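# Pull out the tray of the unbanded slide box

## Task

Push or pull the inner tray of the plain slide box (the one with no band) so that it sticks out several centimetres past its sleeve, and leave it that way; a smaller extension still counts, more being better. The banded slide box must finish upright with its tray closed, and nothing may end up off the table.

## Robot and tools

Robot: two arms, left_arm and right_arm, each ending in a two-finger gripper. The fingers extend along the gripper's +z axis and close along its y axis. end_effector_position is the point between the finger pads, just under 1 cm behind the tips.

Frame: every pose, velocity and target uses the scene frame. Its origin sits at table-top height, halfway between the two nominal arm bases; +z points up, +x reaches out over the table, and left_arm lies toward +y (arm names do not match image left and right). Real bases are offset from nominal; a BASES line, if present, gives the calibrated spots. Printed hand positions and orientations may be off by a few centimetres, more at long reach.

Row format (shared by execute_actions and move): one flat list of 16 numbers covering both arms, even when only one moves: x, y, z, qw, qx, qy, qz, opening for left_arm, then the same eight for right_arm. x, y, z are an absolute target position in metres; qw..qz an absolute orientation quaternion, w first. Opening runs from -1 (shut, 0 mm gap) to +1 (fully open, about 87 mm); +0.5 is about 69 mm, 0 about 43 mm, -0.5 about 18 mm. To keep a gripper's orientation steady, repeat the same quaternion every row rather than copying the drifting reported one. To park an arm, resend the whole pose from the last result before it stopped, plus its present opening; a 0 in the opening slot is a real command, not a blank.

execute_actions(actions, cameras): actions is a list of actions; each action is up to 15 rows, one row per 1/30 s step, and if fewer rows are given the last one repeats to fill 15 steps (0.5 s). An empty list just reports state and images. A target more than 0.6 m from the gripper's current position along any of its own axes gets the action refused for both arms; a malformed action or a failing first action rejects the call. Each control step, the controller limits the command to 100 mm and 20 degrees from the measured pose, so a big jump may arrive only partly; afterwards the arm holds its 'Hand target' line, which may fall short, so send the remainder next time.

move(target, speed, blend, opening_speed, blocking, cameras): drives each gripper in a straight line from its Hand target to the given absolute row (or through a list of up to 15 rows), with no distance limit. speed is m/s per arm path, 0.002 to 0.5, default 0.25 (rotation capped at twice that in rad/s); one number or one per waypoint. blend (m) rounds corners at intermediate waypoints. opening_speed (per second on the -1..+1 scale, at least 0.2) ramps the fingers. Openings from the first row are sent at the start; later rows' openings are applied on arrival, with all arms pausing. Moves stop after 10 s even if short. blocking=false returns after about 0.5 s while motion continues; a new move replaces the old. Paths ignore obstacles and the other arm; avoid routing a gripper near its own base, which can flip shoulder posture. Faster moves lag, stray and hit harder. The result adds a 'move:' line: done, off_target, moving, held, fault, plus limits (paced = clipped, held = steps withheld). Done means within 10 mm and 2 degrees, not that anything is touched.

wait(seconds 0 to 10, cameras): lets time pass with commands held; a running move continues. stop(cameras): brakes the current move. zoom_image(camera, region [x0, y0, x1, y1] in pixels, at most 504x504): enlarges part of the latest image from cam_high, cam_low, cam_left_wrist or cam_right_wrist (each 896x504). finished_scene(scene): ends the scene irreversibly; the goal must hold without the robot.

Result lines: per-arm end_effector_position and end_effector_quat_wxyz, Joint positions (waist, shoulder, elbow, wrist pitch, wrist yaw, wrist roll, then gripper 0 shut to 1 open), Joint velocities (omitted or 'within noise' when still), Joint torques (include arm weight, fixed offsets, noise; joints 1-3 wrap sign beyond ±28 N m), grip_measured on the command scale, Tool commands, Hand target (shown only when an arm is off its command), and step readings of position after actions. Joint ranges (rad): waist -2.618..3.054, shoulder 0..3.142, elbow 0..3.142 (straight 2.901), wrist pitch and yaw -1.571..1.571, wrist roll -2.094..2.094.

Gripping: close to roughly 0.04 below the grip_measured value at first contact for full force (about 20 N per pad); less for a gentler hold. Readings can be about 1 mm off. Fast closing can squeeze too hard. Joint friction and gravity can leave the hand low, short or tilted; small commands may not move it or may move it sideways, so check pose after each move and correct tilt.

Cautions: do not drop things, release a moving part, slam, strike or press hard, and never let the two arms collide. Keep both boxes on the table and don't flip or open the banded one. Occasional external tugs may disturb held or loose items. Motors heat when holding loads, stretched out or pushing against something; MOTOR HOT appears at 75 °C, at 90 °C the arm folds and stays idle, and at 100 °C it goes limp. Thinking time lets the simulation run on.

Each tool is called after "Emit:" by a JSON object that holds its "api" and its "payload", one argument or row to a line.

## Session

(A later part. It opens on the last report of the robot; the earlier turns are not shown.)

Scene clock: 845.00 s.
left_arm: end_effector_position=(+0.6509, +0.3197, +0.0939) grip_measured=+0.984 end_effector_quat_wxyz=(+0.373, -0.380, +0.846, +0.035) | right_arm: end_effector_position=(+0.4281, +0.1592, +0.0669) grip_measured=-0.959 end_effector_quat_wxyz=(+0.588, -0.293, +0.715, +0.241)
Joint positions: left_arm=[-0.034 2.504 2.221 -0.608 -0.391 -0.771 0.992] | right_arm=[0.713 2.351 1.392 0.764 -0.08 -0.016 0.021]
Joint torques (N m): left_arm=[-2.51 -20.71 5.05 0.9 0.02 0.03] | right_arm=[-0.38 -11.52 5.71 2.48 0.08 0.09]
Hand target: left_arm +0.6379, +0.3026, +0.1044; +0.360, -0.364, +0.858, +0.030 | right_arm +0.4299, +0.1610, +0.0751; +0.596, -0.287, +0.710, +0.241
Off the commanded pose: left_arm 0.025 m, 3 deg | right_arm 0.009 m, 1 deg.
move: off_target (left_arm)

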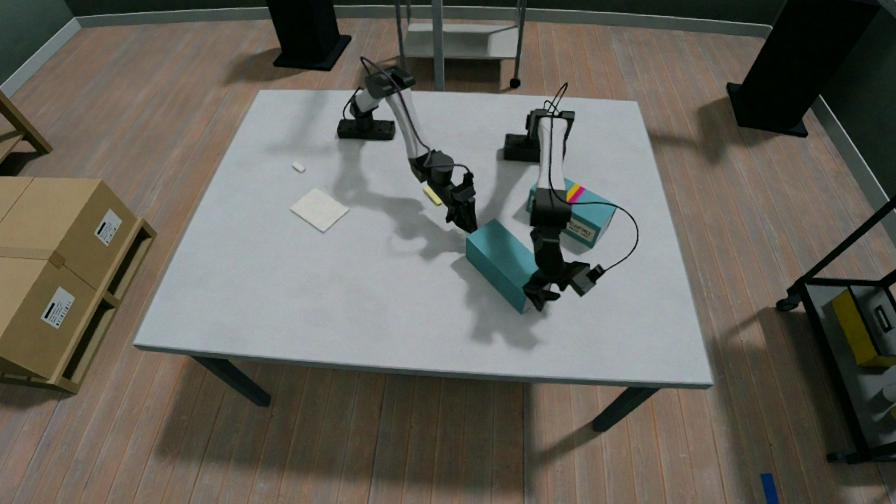

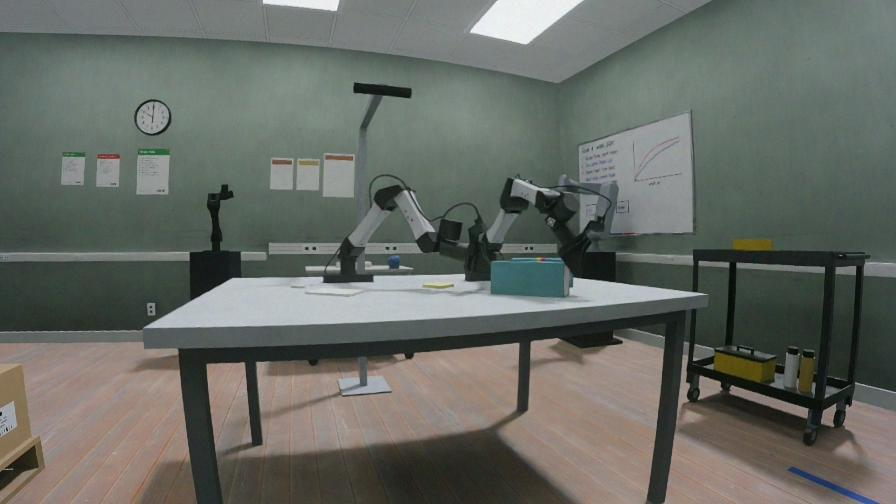

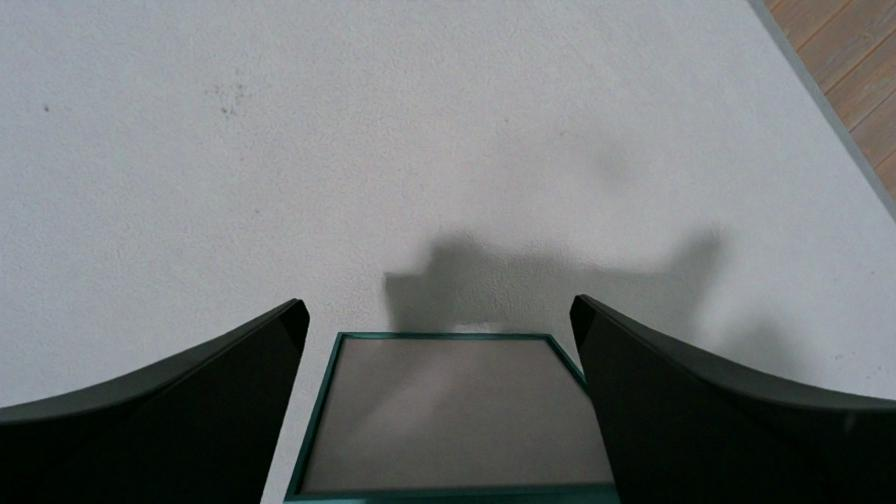

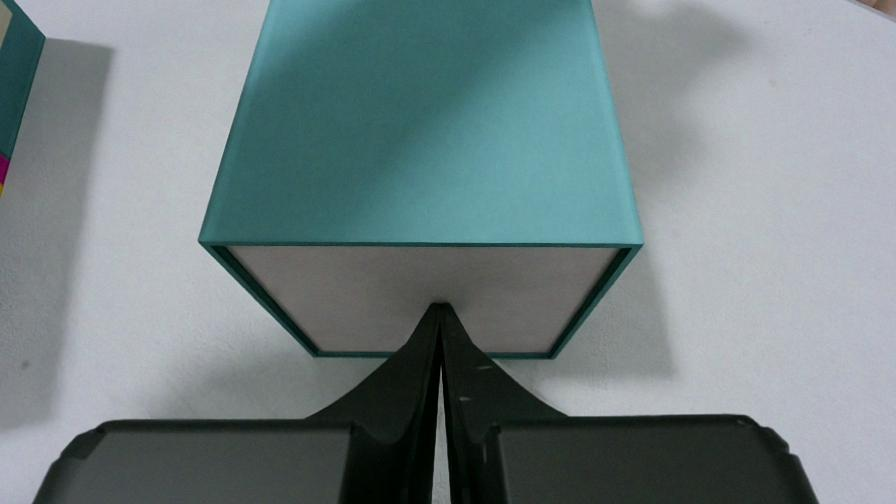

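Emit:
{"api": "move", "payload": {
  "target": [
    [0.64,0.305,0.105,0.36,-0.364,0.857,0.03,1,0.36,0.08,0.09,0.596,-0.287,0.710,0.241,-1],
    [0.54,0.205,0.105,0.2,-0.38,0.9,0.06,1,0.28,-0.02,0.14,0.596,-0.287,0.710,0.241,-1]
  ],
  "speed": 0.1
}}

Emit:
{"api": "zoom_image", "payload": {
  "camera": "cam_low",
  "region": [440, 180, 600, 310]
}}

Scene clock: 903.47 s.
left_arm: end_effector_position=(+0.5450, +0.2097, +0.0895) grip_measured=+0.984 end_effector_quat_wxyz=(+0.204, -0.382, +0.899, +0.066) | right_arm: end_effector_position=(+0.2844, -0.0173, +0.1417) grip_measured=-0.959 end_effector_quat_wxyz=(+0.599, -0.282, +0.710, +0.240)
Joint positions: left_arm=[-0.233 2.489 2.323 -1.153 -0.355 -1.024 0.992] | right_arm=[0.548 1.45 0.46 0.818 -0.224 -0.036 0.021]
Joint torques (N m): left_arm=[-0.66 -17.22 9.37 0.22 -0.03 -0.1] | right_arm=[-1.13 -5.9 4.05 2.24 -0.18 -0.03]
Heat: left arm: 56 °C; right arm: 63 °C.
Hand target: left_arm +0.5401, +0.2050, +0.1047; +0.201, -0.380, +0.901, +0.059 | right_arm +0.2801, -0.0198, +0.1399; +0.596, -0.287, +0.710, +0.241
Off the commanded pose: left_arm 0.017 m, 1 deg | right_arm 0.005 m, 1 deg.
move: off_target (left_arm)

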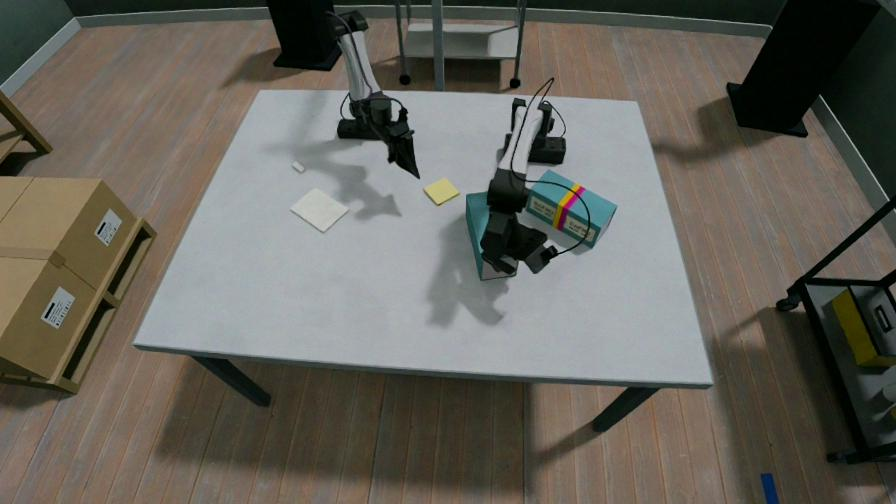

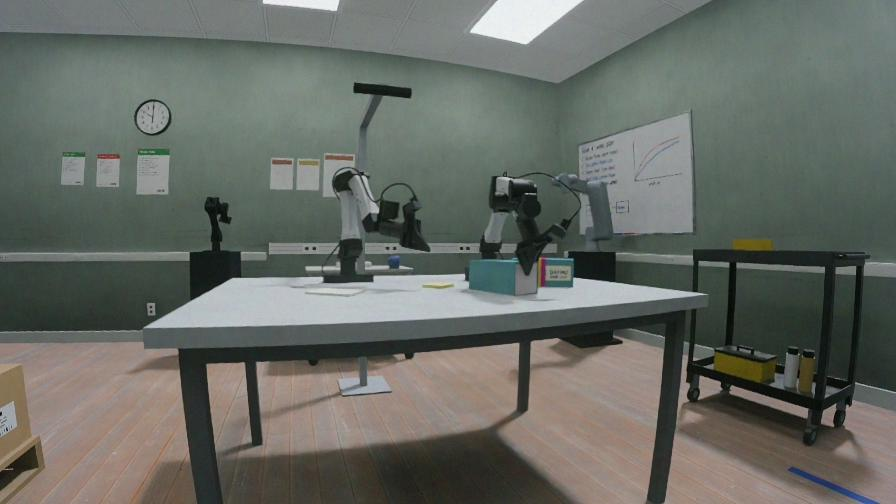

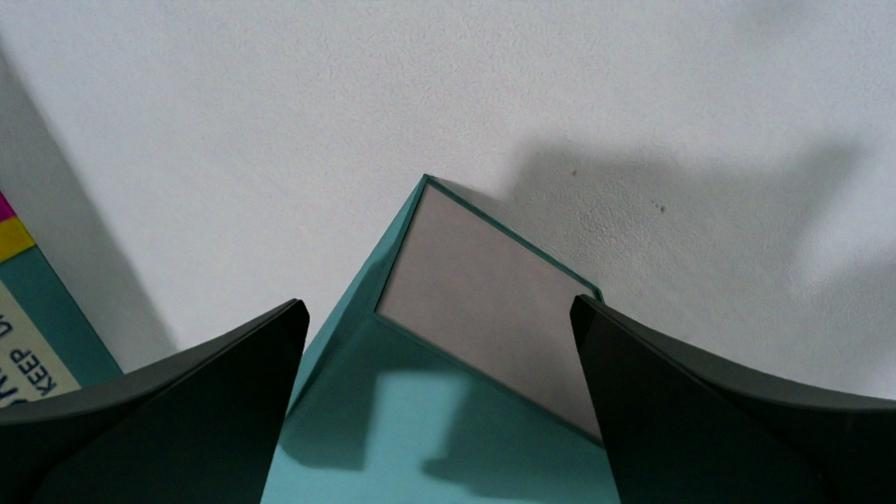

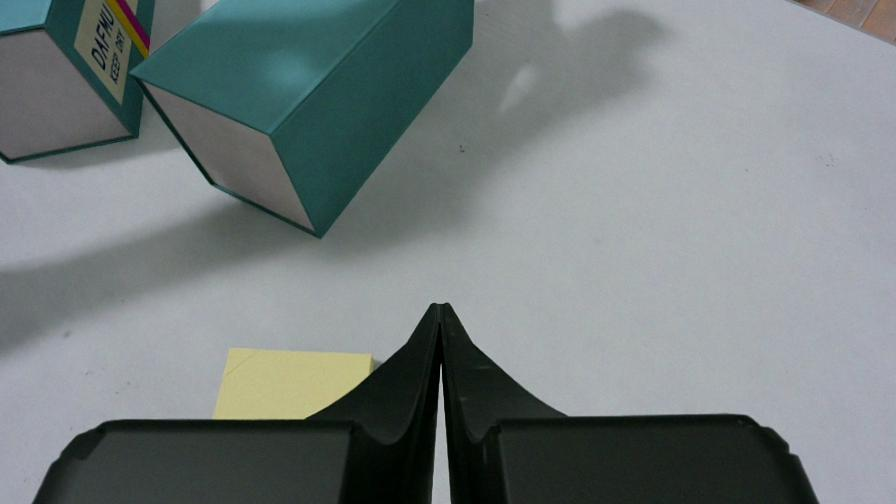

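Scaled by 3.150 from the camera's 896x504 image, which has a finer 1280x720 frame.

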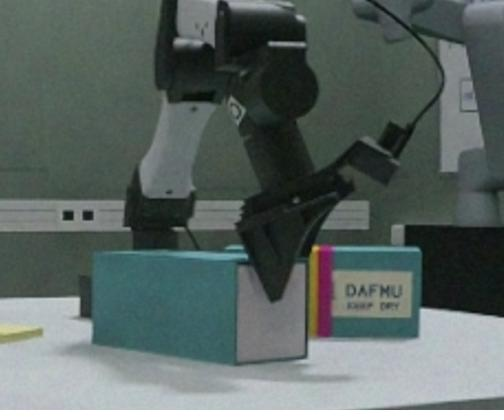

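Emit:
{"api": "move", "payload": {
  "target": [
    [0.56,0.215,0.2,0.2,-0.38,0.9,0.06,-1,0.28,-0.06,0.16,0.596,-0.287,0.710,0.241,-1],
    [0.50,0.06,0.2,0.42,0,0.905,0,-1,0.28,-0.10,0.16,0.596,-0.287,0.710,0.241,-1],
    [0.50,0.06,0.08,0.42,0,0.905,0,-1,0.28,-0.10,0.16,0.596,-0.287,0.710,0.241,-1]
  ],
  "speed": 0.2
}}

Scene clock: 926.60 s.
left_arm: end_effector_position=(+0.5050, +0.0555, +0.0997) grip_measured=-1.000 end_effector_quat_wxyz=(+0.435, -0.007, +0.900, -0.016) | right_arm: end_effector_position=(+0.2852, -0.0988, +0.1631) grip_measured=-0.959 end_effector_quat_wxyz=(+0.600, -0.283, +0.709, +0.239)
Joint positions: left_arm=[-0.592 2.111 1.493 -0.146 -0.454 -0.443 0] | right_arm=[0.217 1.228 0.422 0.609 -0.55 -0.105 0.021]
Joint torques (N m): left_arm=[0.02 -10.55 6.13 1.4 -0.21 0.04] | right_arm=[-1.13 -4.51 4.53 2.14 -0.22 -0.03]
Heat: left arm: 57 °C; right arm: 52 °C.
Hand target: left_arm +0.4997, +0.0603, +0.0805; +0.421, +0.000, +0.907, +0.000 | right_arm +0.2802, -0.0999, +0.1600; +0.596, -0.287, +0.710, +0.241
Off the commanded pose: left_arm 0.021 m, 3 deg | right_arm 0.006 m, 1 deg.
elbow stopped short (left arm): the move would have taken joint 3 (elbow) straighter than the controller allows.
move: off_target (left_arm)

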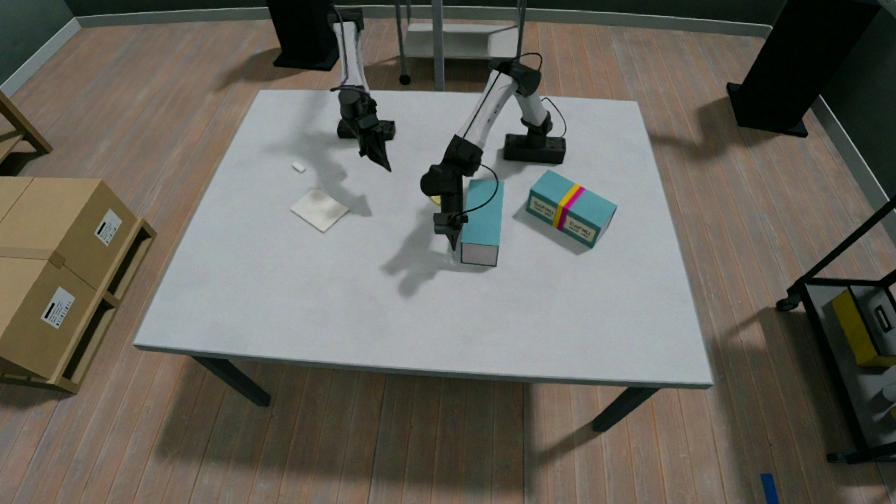

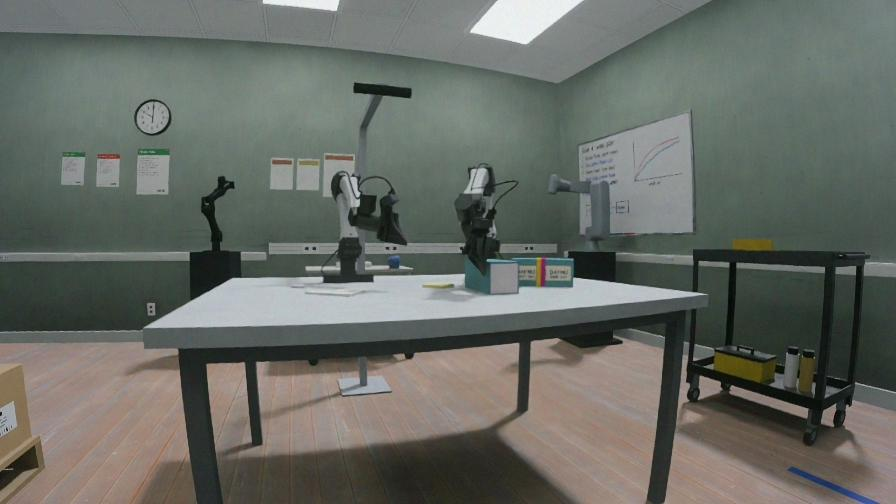

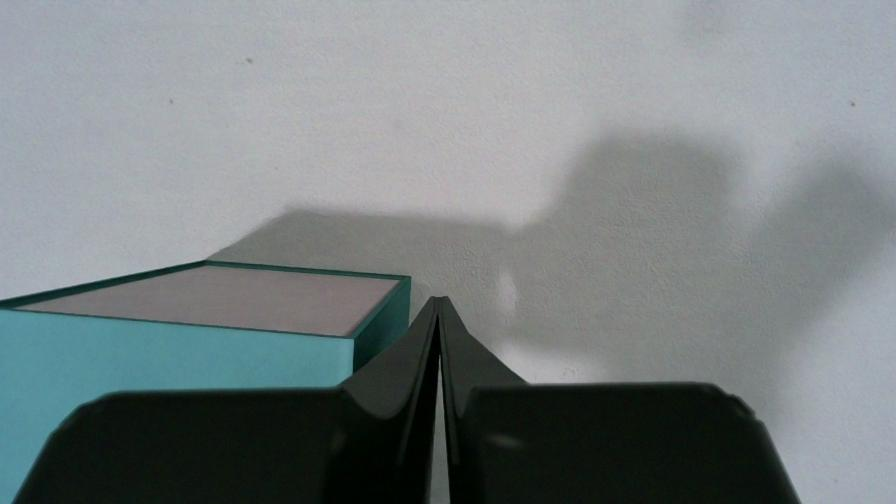

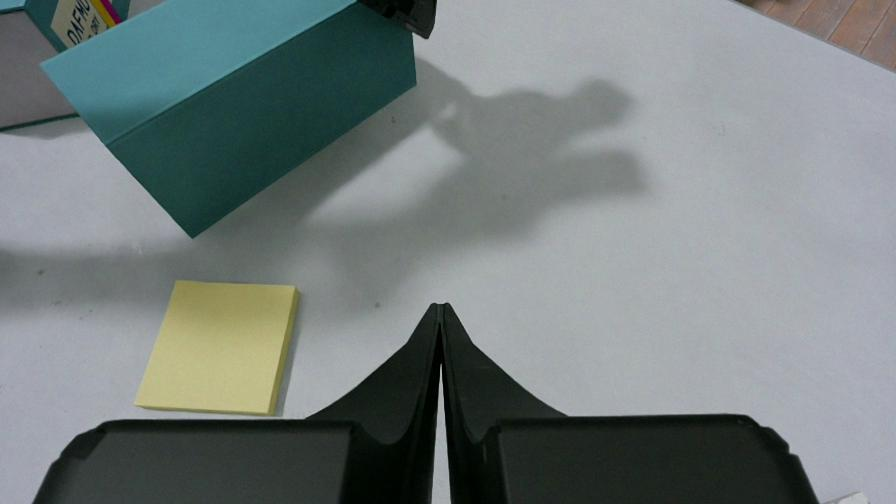

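Emit:
{"api": "move", "payload": {
  "target": [
    [0.52,0.04,0.12,0.42,0,0.905,0,-1,0.28,-0.15,0.16,0.596,-0.287,0.710,0.241,-1],
    [0.52,0.04,0.06,0.42,0,0.905,0,-1,0.28,-0.15,0.16,0.596,-0.287,0.710,0.241,-1],
    [0.48,0.22,0.06,0.42,0,0.905,0,-1,0.28,-0.15,0.16,0.596,-0.287,0.710,0.241,-1]
  ],
  "speed": 0.12
}}

Scene clock: 942.13 s.
left_arm: end_effector_position=(+0.4818, +0.2189, +0.0483) grip_measured=-1.000 end_effector_quat_wxyz=(+0.412, -0.002, +0.911, +0.005) | right_arm: end_effector_position=(+0.2836, -0.1498, +0.1598) grip_measured=-0.959 end_effector_quat_wxyz=(+0.596, -0.283, +0.712, +0.239)
Joint positions: left_arm=[-0.258 1.922 0.989 0.189 -0.227 -0.195 0] | right_arm=[-0.02 1.2 0.414 0.538 -0.781 -0.174 0.021]
Joint torques (N m): left_arm=[0.43 -13.86 4.94 1.42 0.08 0.05] | right_arm=[-1.14 -4.22 5.11 2.03 -0.26 -0.03]
Heat: left arm: 51 °C; right arm: 48 °C.
Hand target: left_arm +0.4802, +0.2201, +0.0595; +0.421, +0.000, +0.907, +0.000 | right_arm +0.2801, -0.1499, +0.1599; +0.596, -0.287, +0.710, +0.241
Off the commanded pose: left_arm 0.012 m, 1 deg | right_arm 0.004 m, 1 deg.
move: off_target (left_arm)

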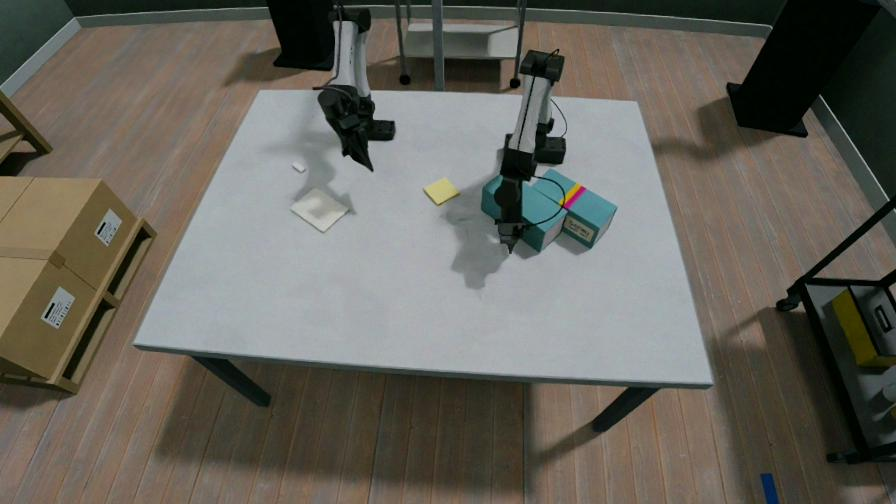

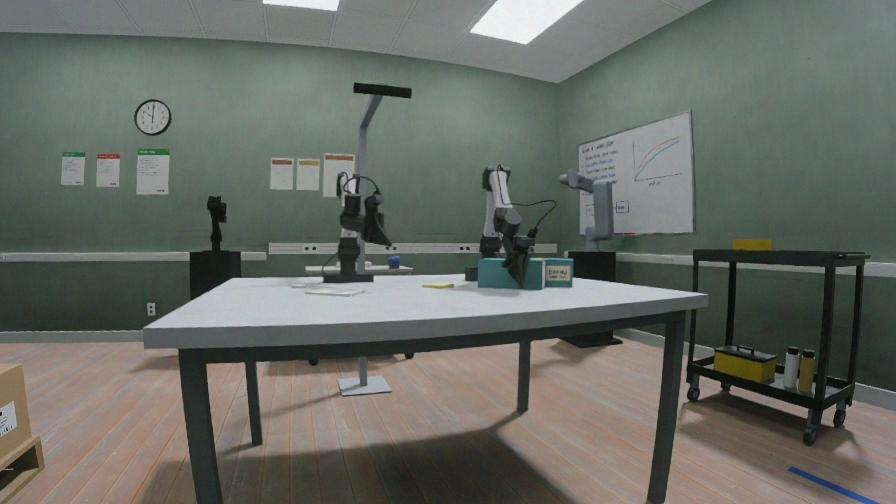

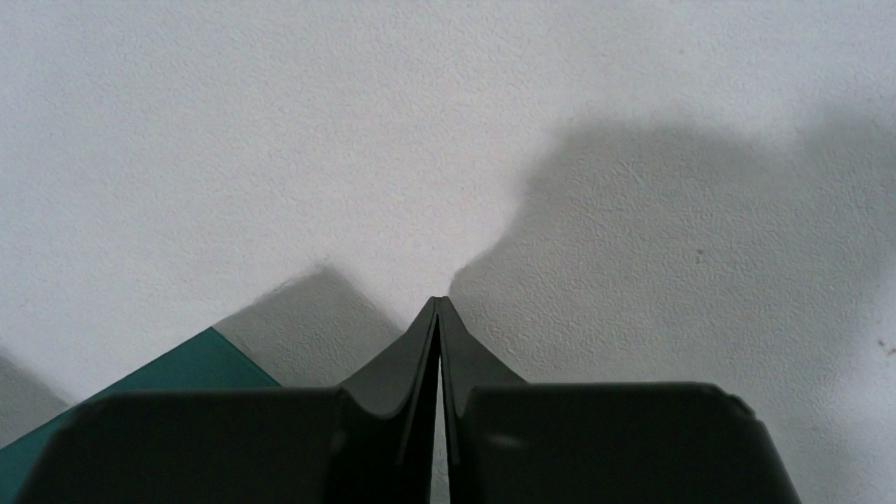

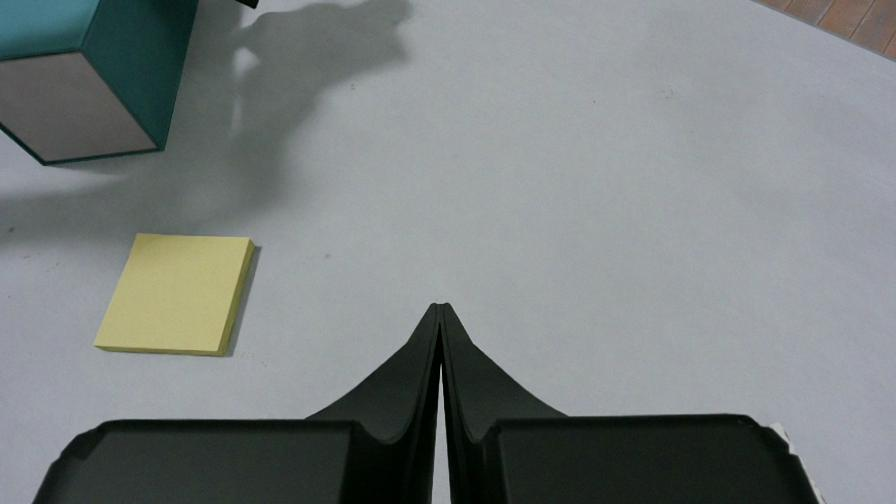

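Emit:
{"api": "move", "payload": {
  "target": [
    [0.50,0.22,0.17,0.42,0,0.905,0,-1,0.24,0.03,0.16,0.573,-0.324,0.694,0.294,-1],
    [0.475,0.36,0.19,0.118,-0.419,0.898,0.055,0.3,0.24,0.03,0.16,0.573,-0.324,0.694,0.294,-1]
  ],
  "speed": 0.15
}}

Emit:
{"api": "zoom_image", "payload": {
  "camera": "cam_low",
  "region": [450, 180, 610, 310]
}}

Scene clock: 961.70 s.
left_arm: end_effector_position=(+0.4755, +0.3598, +0.1967) grip_measured=+0.300 end_effector_quat_wxyz=(+0.134, -0.415, +0.898, +0.054) | right_arm: end_effector_position=(+0.2311, +0.0223, +0.1427) grip_measured=-0.959 end_effector_quat_wxyz=(+0.554, -0.331, +0.707, +0.291)
Joint positions: left_arm=[0.11 2.22 2.302 -1.435 -0.193 -0.766 0.65] | right_arm=[0.7 1.354 0.456 0.673 -0.232 -0.008 0.021]
Joint torques (N m): left_arm=[0.62 -10.29 9.02 0.33 -0.03 -0.17] | right_arm=[-0.23 -3.54 8.51 2.57 0.06 0.11]
Hand target: left_arm +0.4748, +0.3599, +0.1900; +0.119, -0.419, +0.898, +0.055 | right_arm +0.2392, +0.0293, +0.1603; +0.573, -0.324, +0.694, +0.294
Off the commanded pose: left_arm 0.007 m, 2 deg | right_arm 0.021 m, 3 deg.
move: off_target (right_arm)

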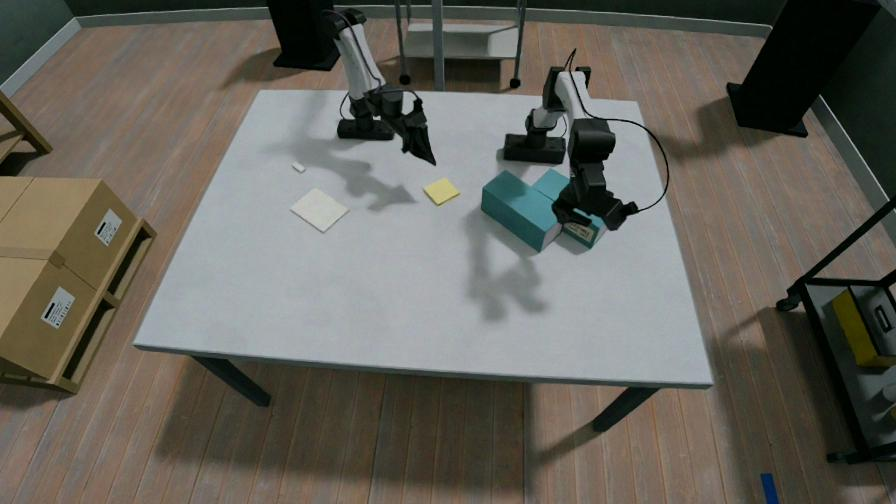

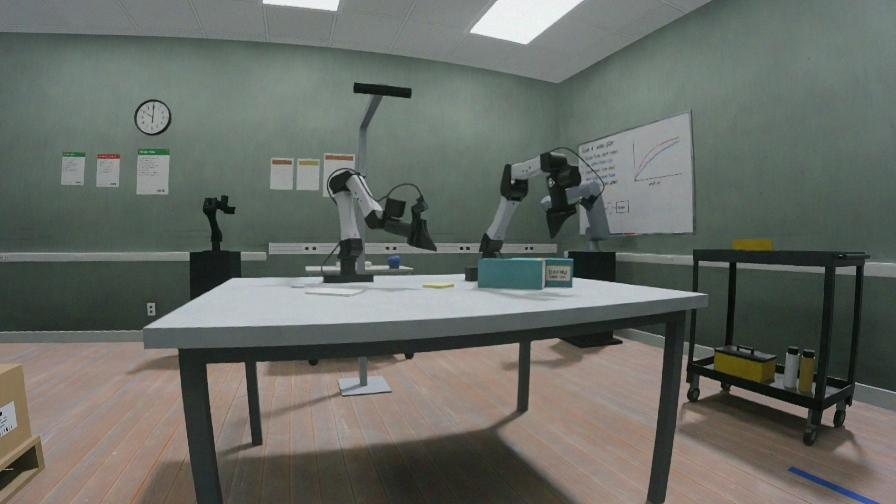

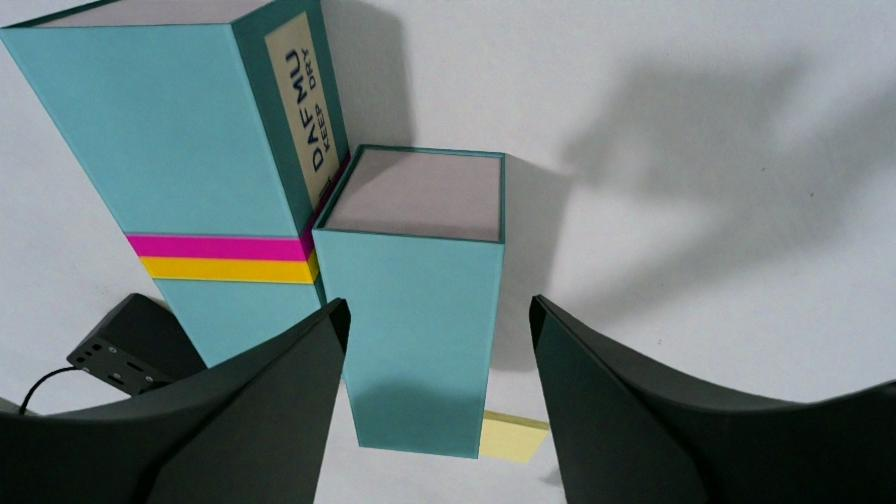

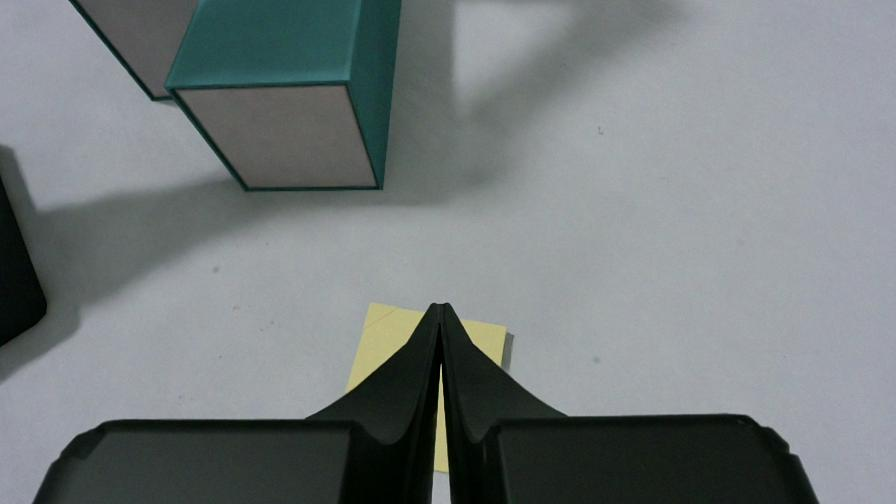

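Scaled by 3.150 from the camera's 896x504 image, which has a finer 1280x720 frame.

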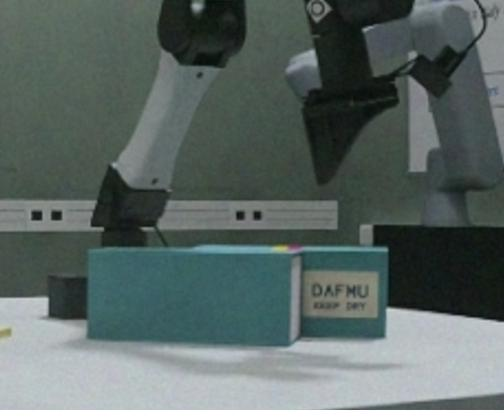

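Emit:
{"api": "move", "payload": {
  "target": [
    [0.462,0.368,0.145,0.118,-0.419,0.898,0.055,0.3,0.265,0.07,0.10,0.573,-0.324,0.694,0.294,-1]
  ],
  "speed": 0.1
}}

Emit:
{"api": "zoom_image", "payload": {
  "camera": "cam_low",
  "region": [450, 180, 610, 310]
}}

Scene clock: 976.63 s.
left_arm: end_effector_position=(+0.4679, +0.3668, +0.1297) grip_measured=+0.300 end_effector_quat_wxyz=(+0.110, -0.418, +0.899, +0.062) | right_arm: end_effector_position=(+0.2556, +0.0611, +0.0863) grip_measured=-0.959 end_effector_quat_wxyz=(+0.555, -0.332, +0.706, +0.290)
Joint positions: left_arm=[0.128 2.188 1.982 -1.197 -0.19 -0.758 0.65] | right_arm=[0.752 1.764 0.522 1.021 -0.182 0.002 0.021]
Joint torques (N m): left_arm=[0.77 -17.65 5.44 0.43 0.02 0.03] | right_arm=[-0.25 -5.39 7.06 2.58 0.09 0.12]
Hand target: left_arm +0.4621, +0.3680, +0.1446; +0.118, -0.419, +0.899, +0.055 | right_arm +0.2643, +0.0694, +0.1003; +0.572, -0.324, +0.694, +0.294
Off the commanded pose: left_arm 0.016 m, 1 deg | right_arm 0.019 m, 3 deg.
move: off_target (left_arm, right_arm)

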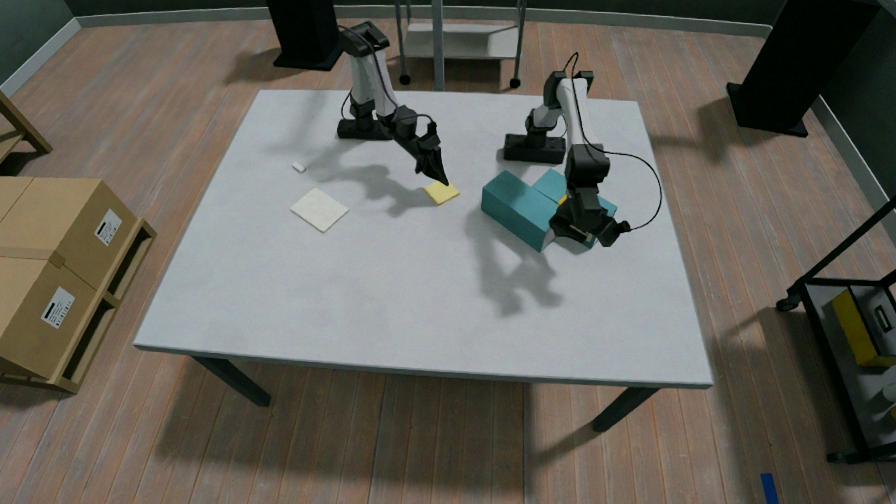

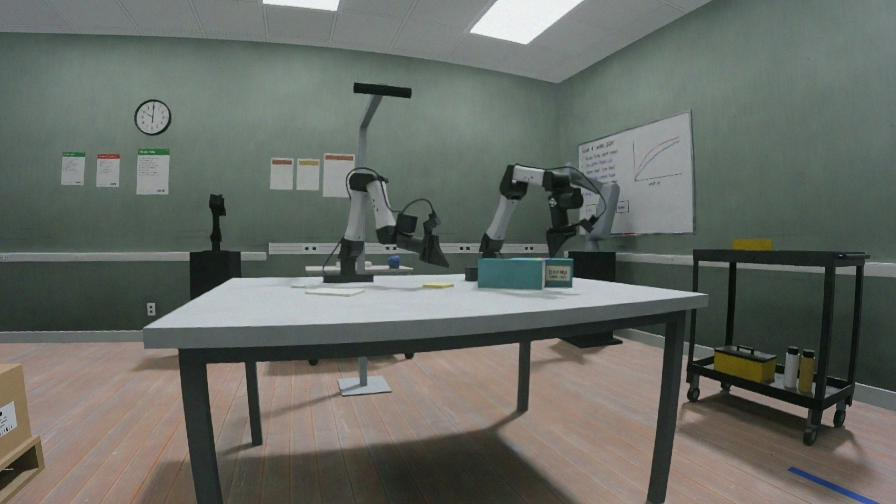

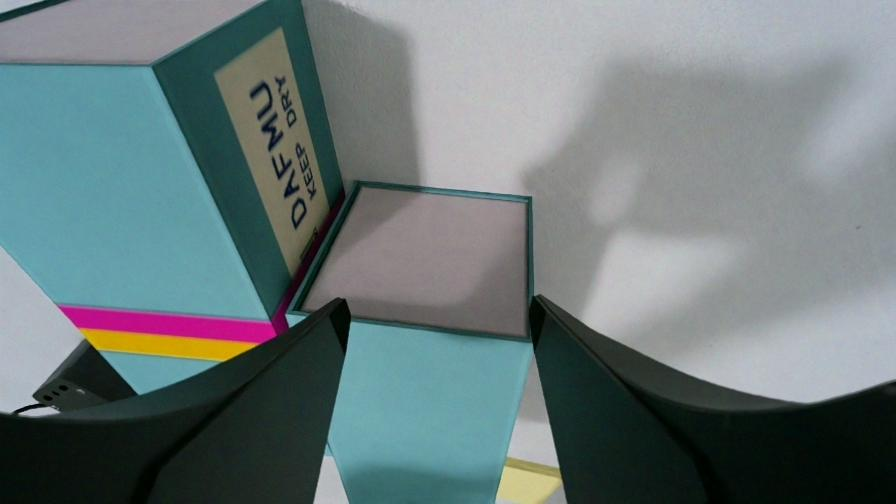

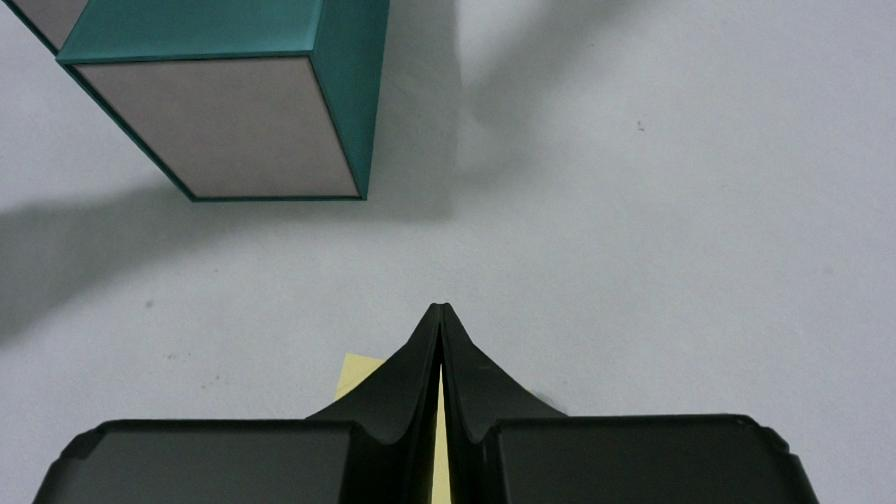

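Scaled by 3.150 from the camera's 896x504 image, which has a finer 1280x720 frame.

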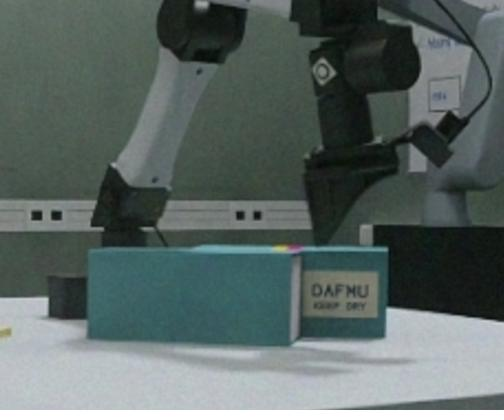

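Emit:
{"api": "move", "payload": {
  "target": [
    [0.453,0.377,0.128,0.118,-0.419,0.898,0.055,0.3,0.265,0.07,0.10,0.573,-0.324,0.694,0.294,-1]
  ],
  "speed": 0.1,
  "cameras": ["cam_left_wrist","cam_low"]
}}

Emit:
{"api": "zoom_image", "payload": {
  "camera": "cam_low",
  "region": [470, 210, 600, 300]
}}

Scene clock: 1006.93 s.
left_arm: end_effector_position=(+0.4583, +0.3765, +0.1133) grip_measured=+0.300 end_effector_quat_wxyz=(+0.110, -0.419, +0.899, +0.062) | right_arm: end_effector_position=(+0.2558, +0.0610, +0.0865) grip_measured=-0.959 end_effector_quat_wxyz=(+0.555, -0.331, +0.705, +0.290)
Joint positions: left_arm=[0.153 2.148 1.854 -1.104 -0.185 -0.735 0.65] | right_arm=[0.752 1.764 0.522 1.022 -0.181 0.002 0.021]
Joint torques (N m): left_arm=[0.55 -17.43 5.5 0.48 0.02 0.01] | right_arm=[-0.23 -5.39 7.09 2.57 0.07 0.11]
Hand target: left_arm +0.4531, +0.3770, +0.1275; +0.118, -0.419, +0.899, +0.055 | right_arm +0.2643, +0.0694, +0.1003; +0.572, -0.324, +0.694, +0.294
Off the commanded pose: left_arm 0.016 m, 1 deg | right_arm 0.019 m, 3 deg.
move: off_target (left_arm, right_arm)
Images, in order: cam_low, cam_left_wrist.

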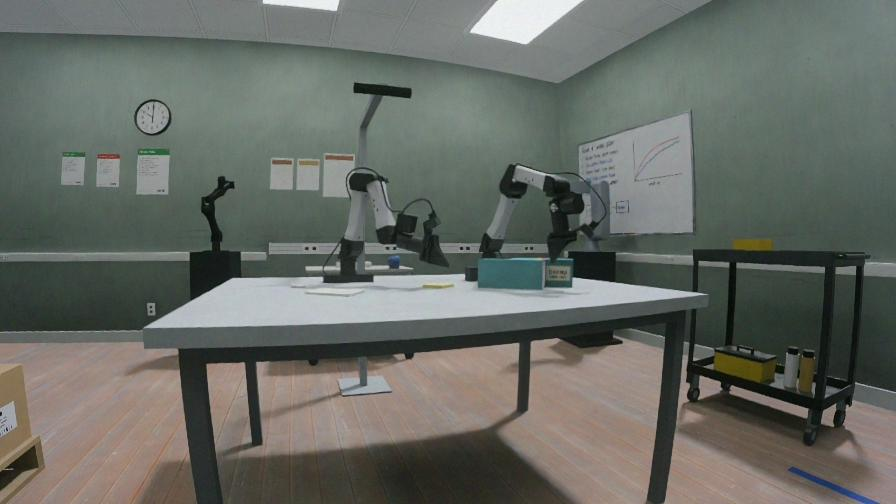

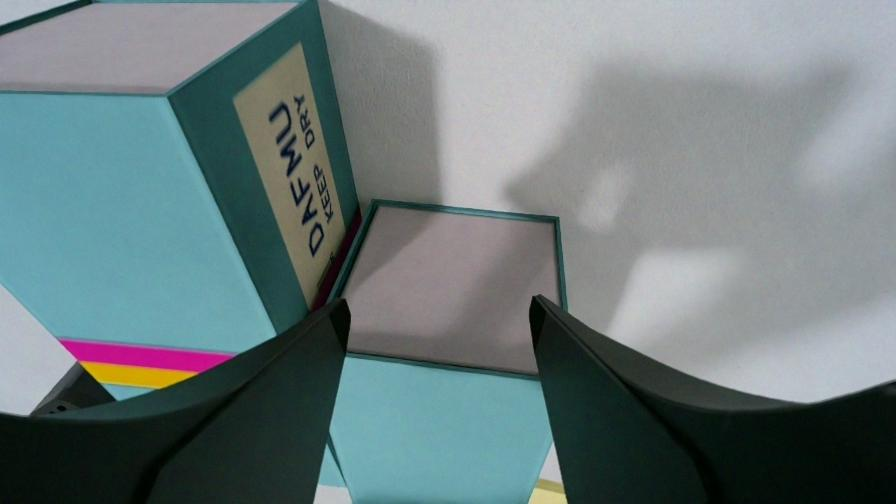

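Scaled by 3.877 from the camera's 896x504 image, which has a finer 1280x720 frame.

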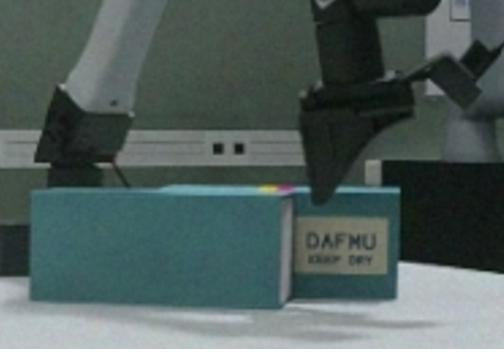

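Emit:
{"api": "move", "payload": {
  "target": [
    [0.450,0.381,0.133,0.118,-0.419,0.898,0.055,1,0.205,0.145,0.115,0.573,-0.324,0.694,0.294,-1]
  ],
  "speed": 0.12
}}

Emit:
{"api": "zoom_image", "payload": {
  "camera": "cam_low",
  "region": [470, 210, 600, 300]
}}

Scene clock: 1047.80 s.
left_arm: end_effector_position=(+0.4581, +0.3804, +0.1181) grip_measured=+0.984 end_effector_quat_wxyz=(+0.115, -0.419, +0.899, +0.060) | right_arm: end_effector_position=(+0.1999, +0.1388, +0.1080) grip_measured=-0.959 end_effector_quat_wxyz=(+0.567, -0.332, +0.695, +0.293)
Joint positions: left_arm=[0.162 2.137 1.854 -1.103 -0.183 -0.725 0.992] | right_arm=[1.07 1.773 0.633 0.951 0.128 0.055 0.021]
Joint torques (N m): left_arm=[0.84 -17.22 5.6 0.33 0 0.04] | right_arm=[-0.51 -5.97 7.19 2.25 0.11 0.12]
Hand target: left_arm +0.4502, +0.3810, +0.1324; +0.118, -0.419, +0.898, +0.055 | right_arm +0.2047, +0.1448, +0.1152; +0.573, -0.324, +0.693, +0.294
Off the commanded pose: left_arm 0.017 m, 1 deg | right_arm 0.011 m, 1 deg.
move: off_target (left_arm, right_arm)

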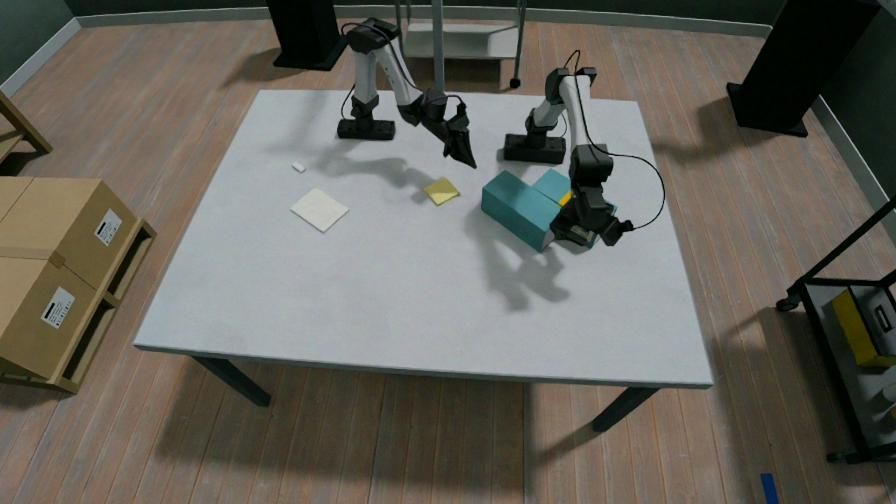

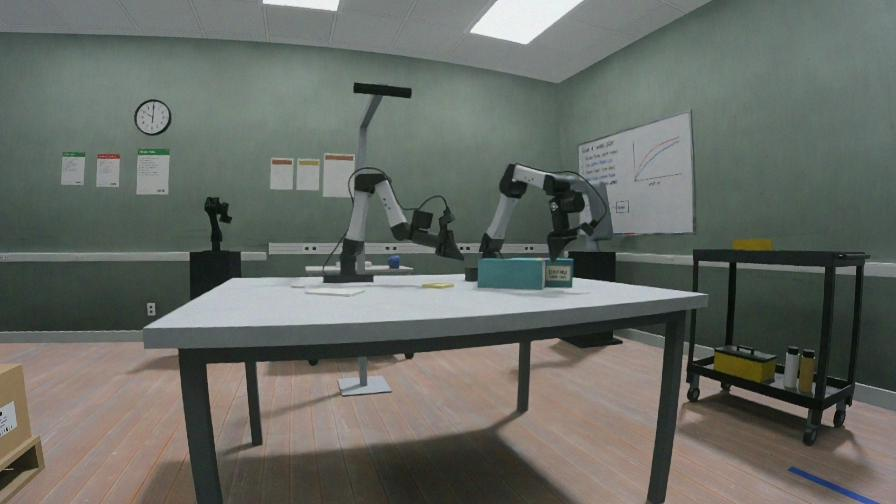

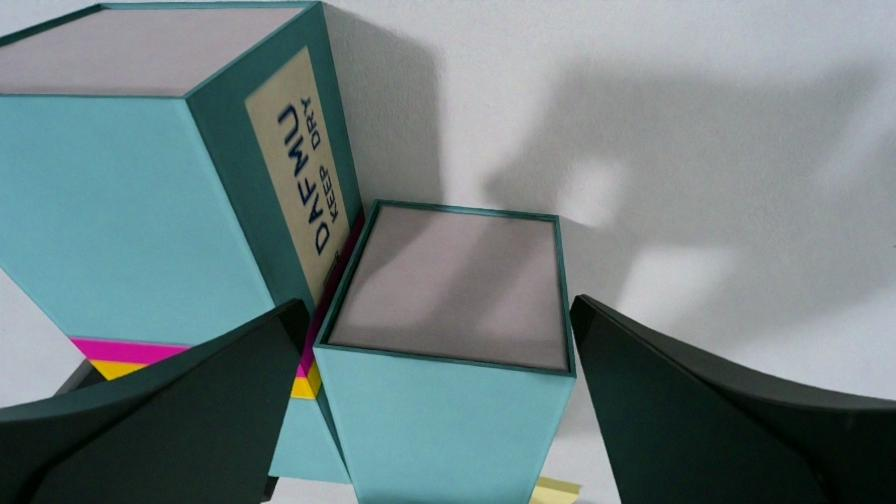

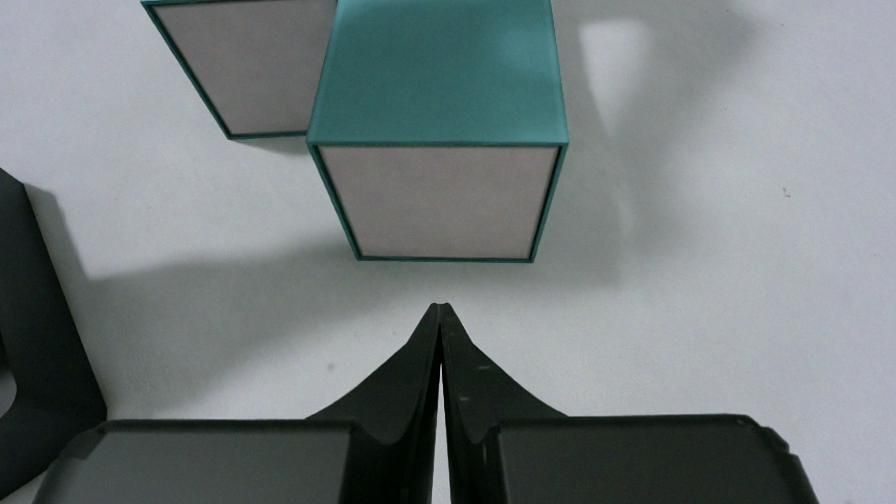

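Scaled by 3.877 from the camera's 896x504 image, which has a finer 1280x720 frame.

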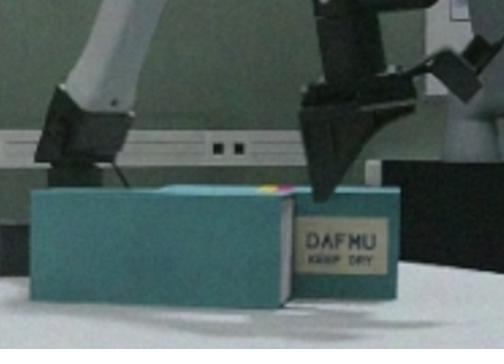

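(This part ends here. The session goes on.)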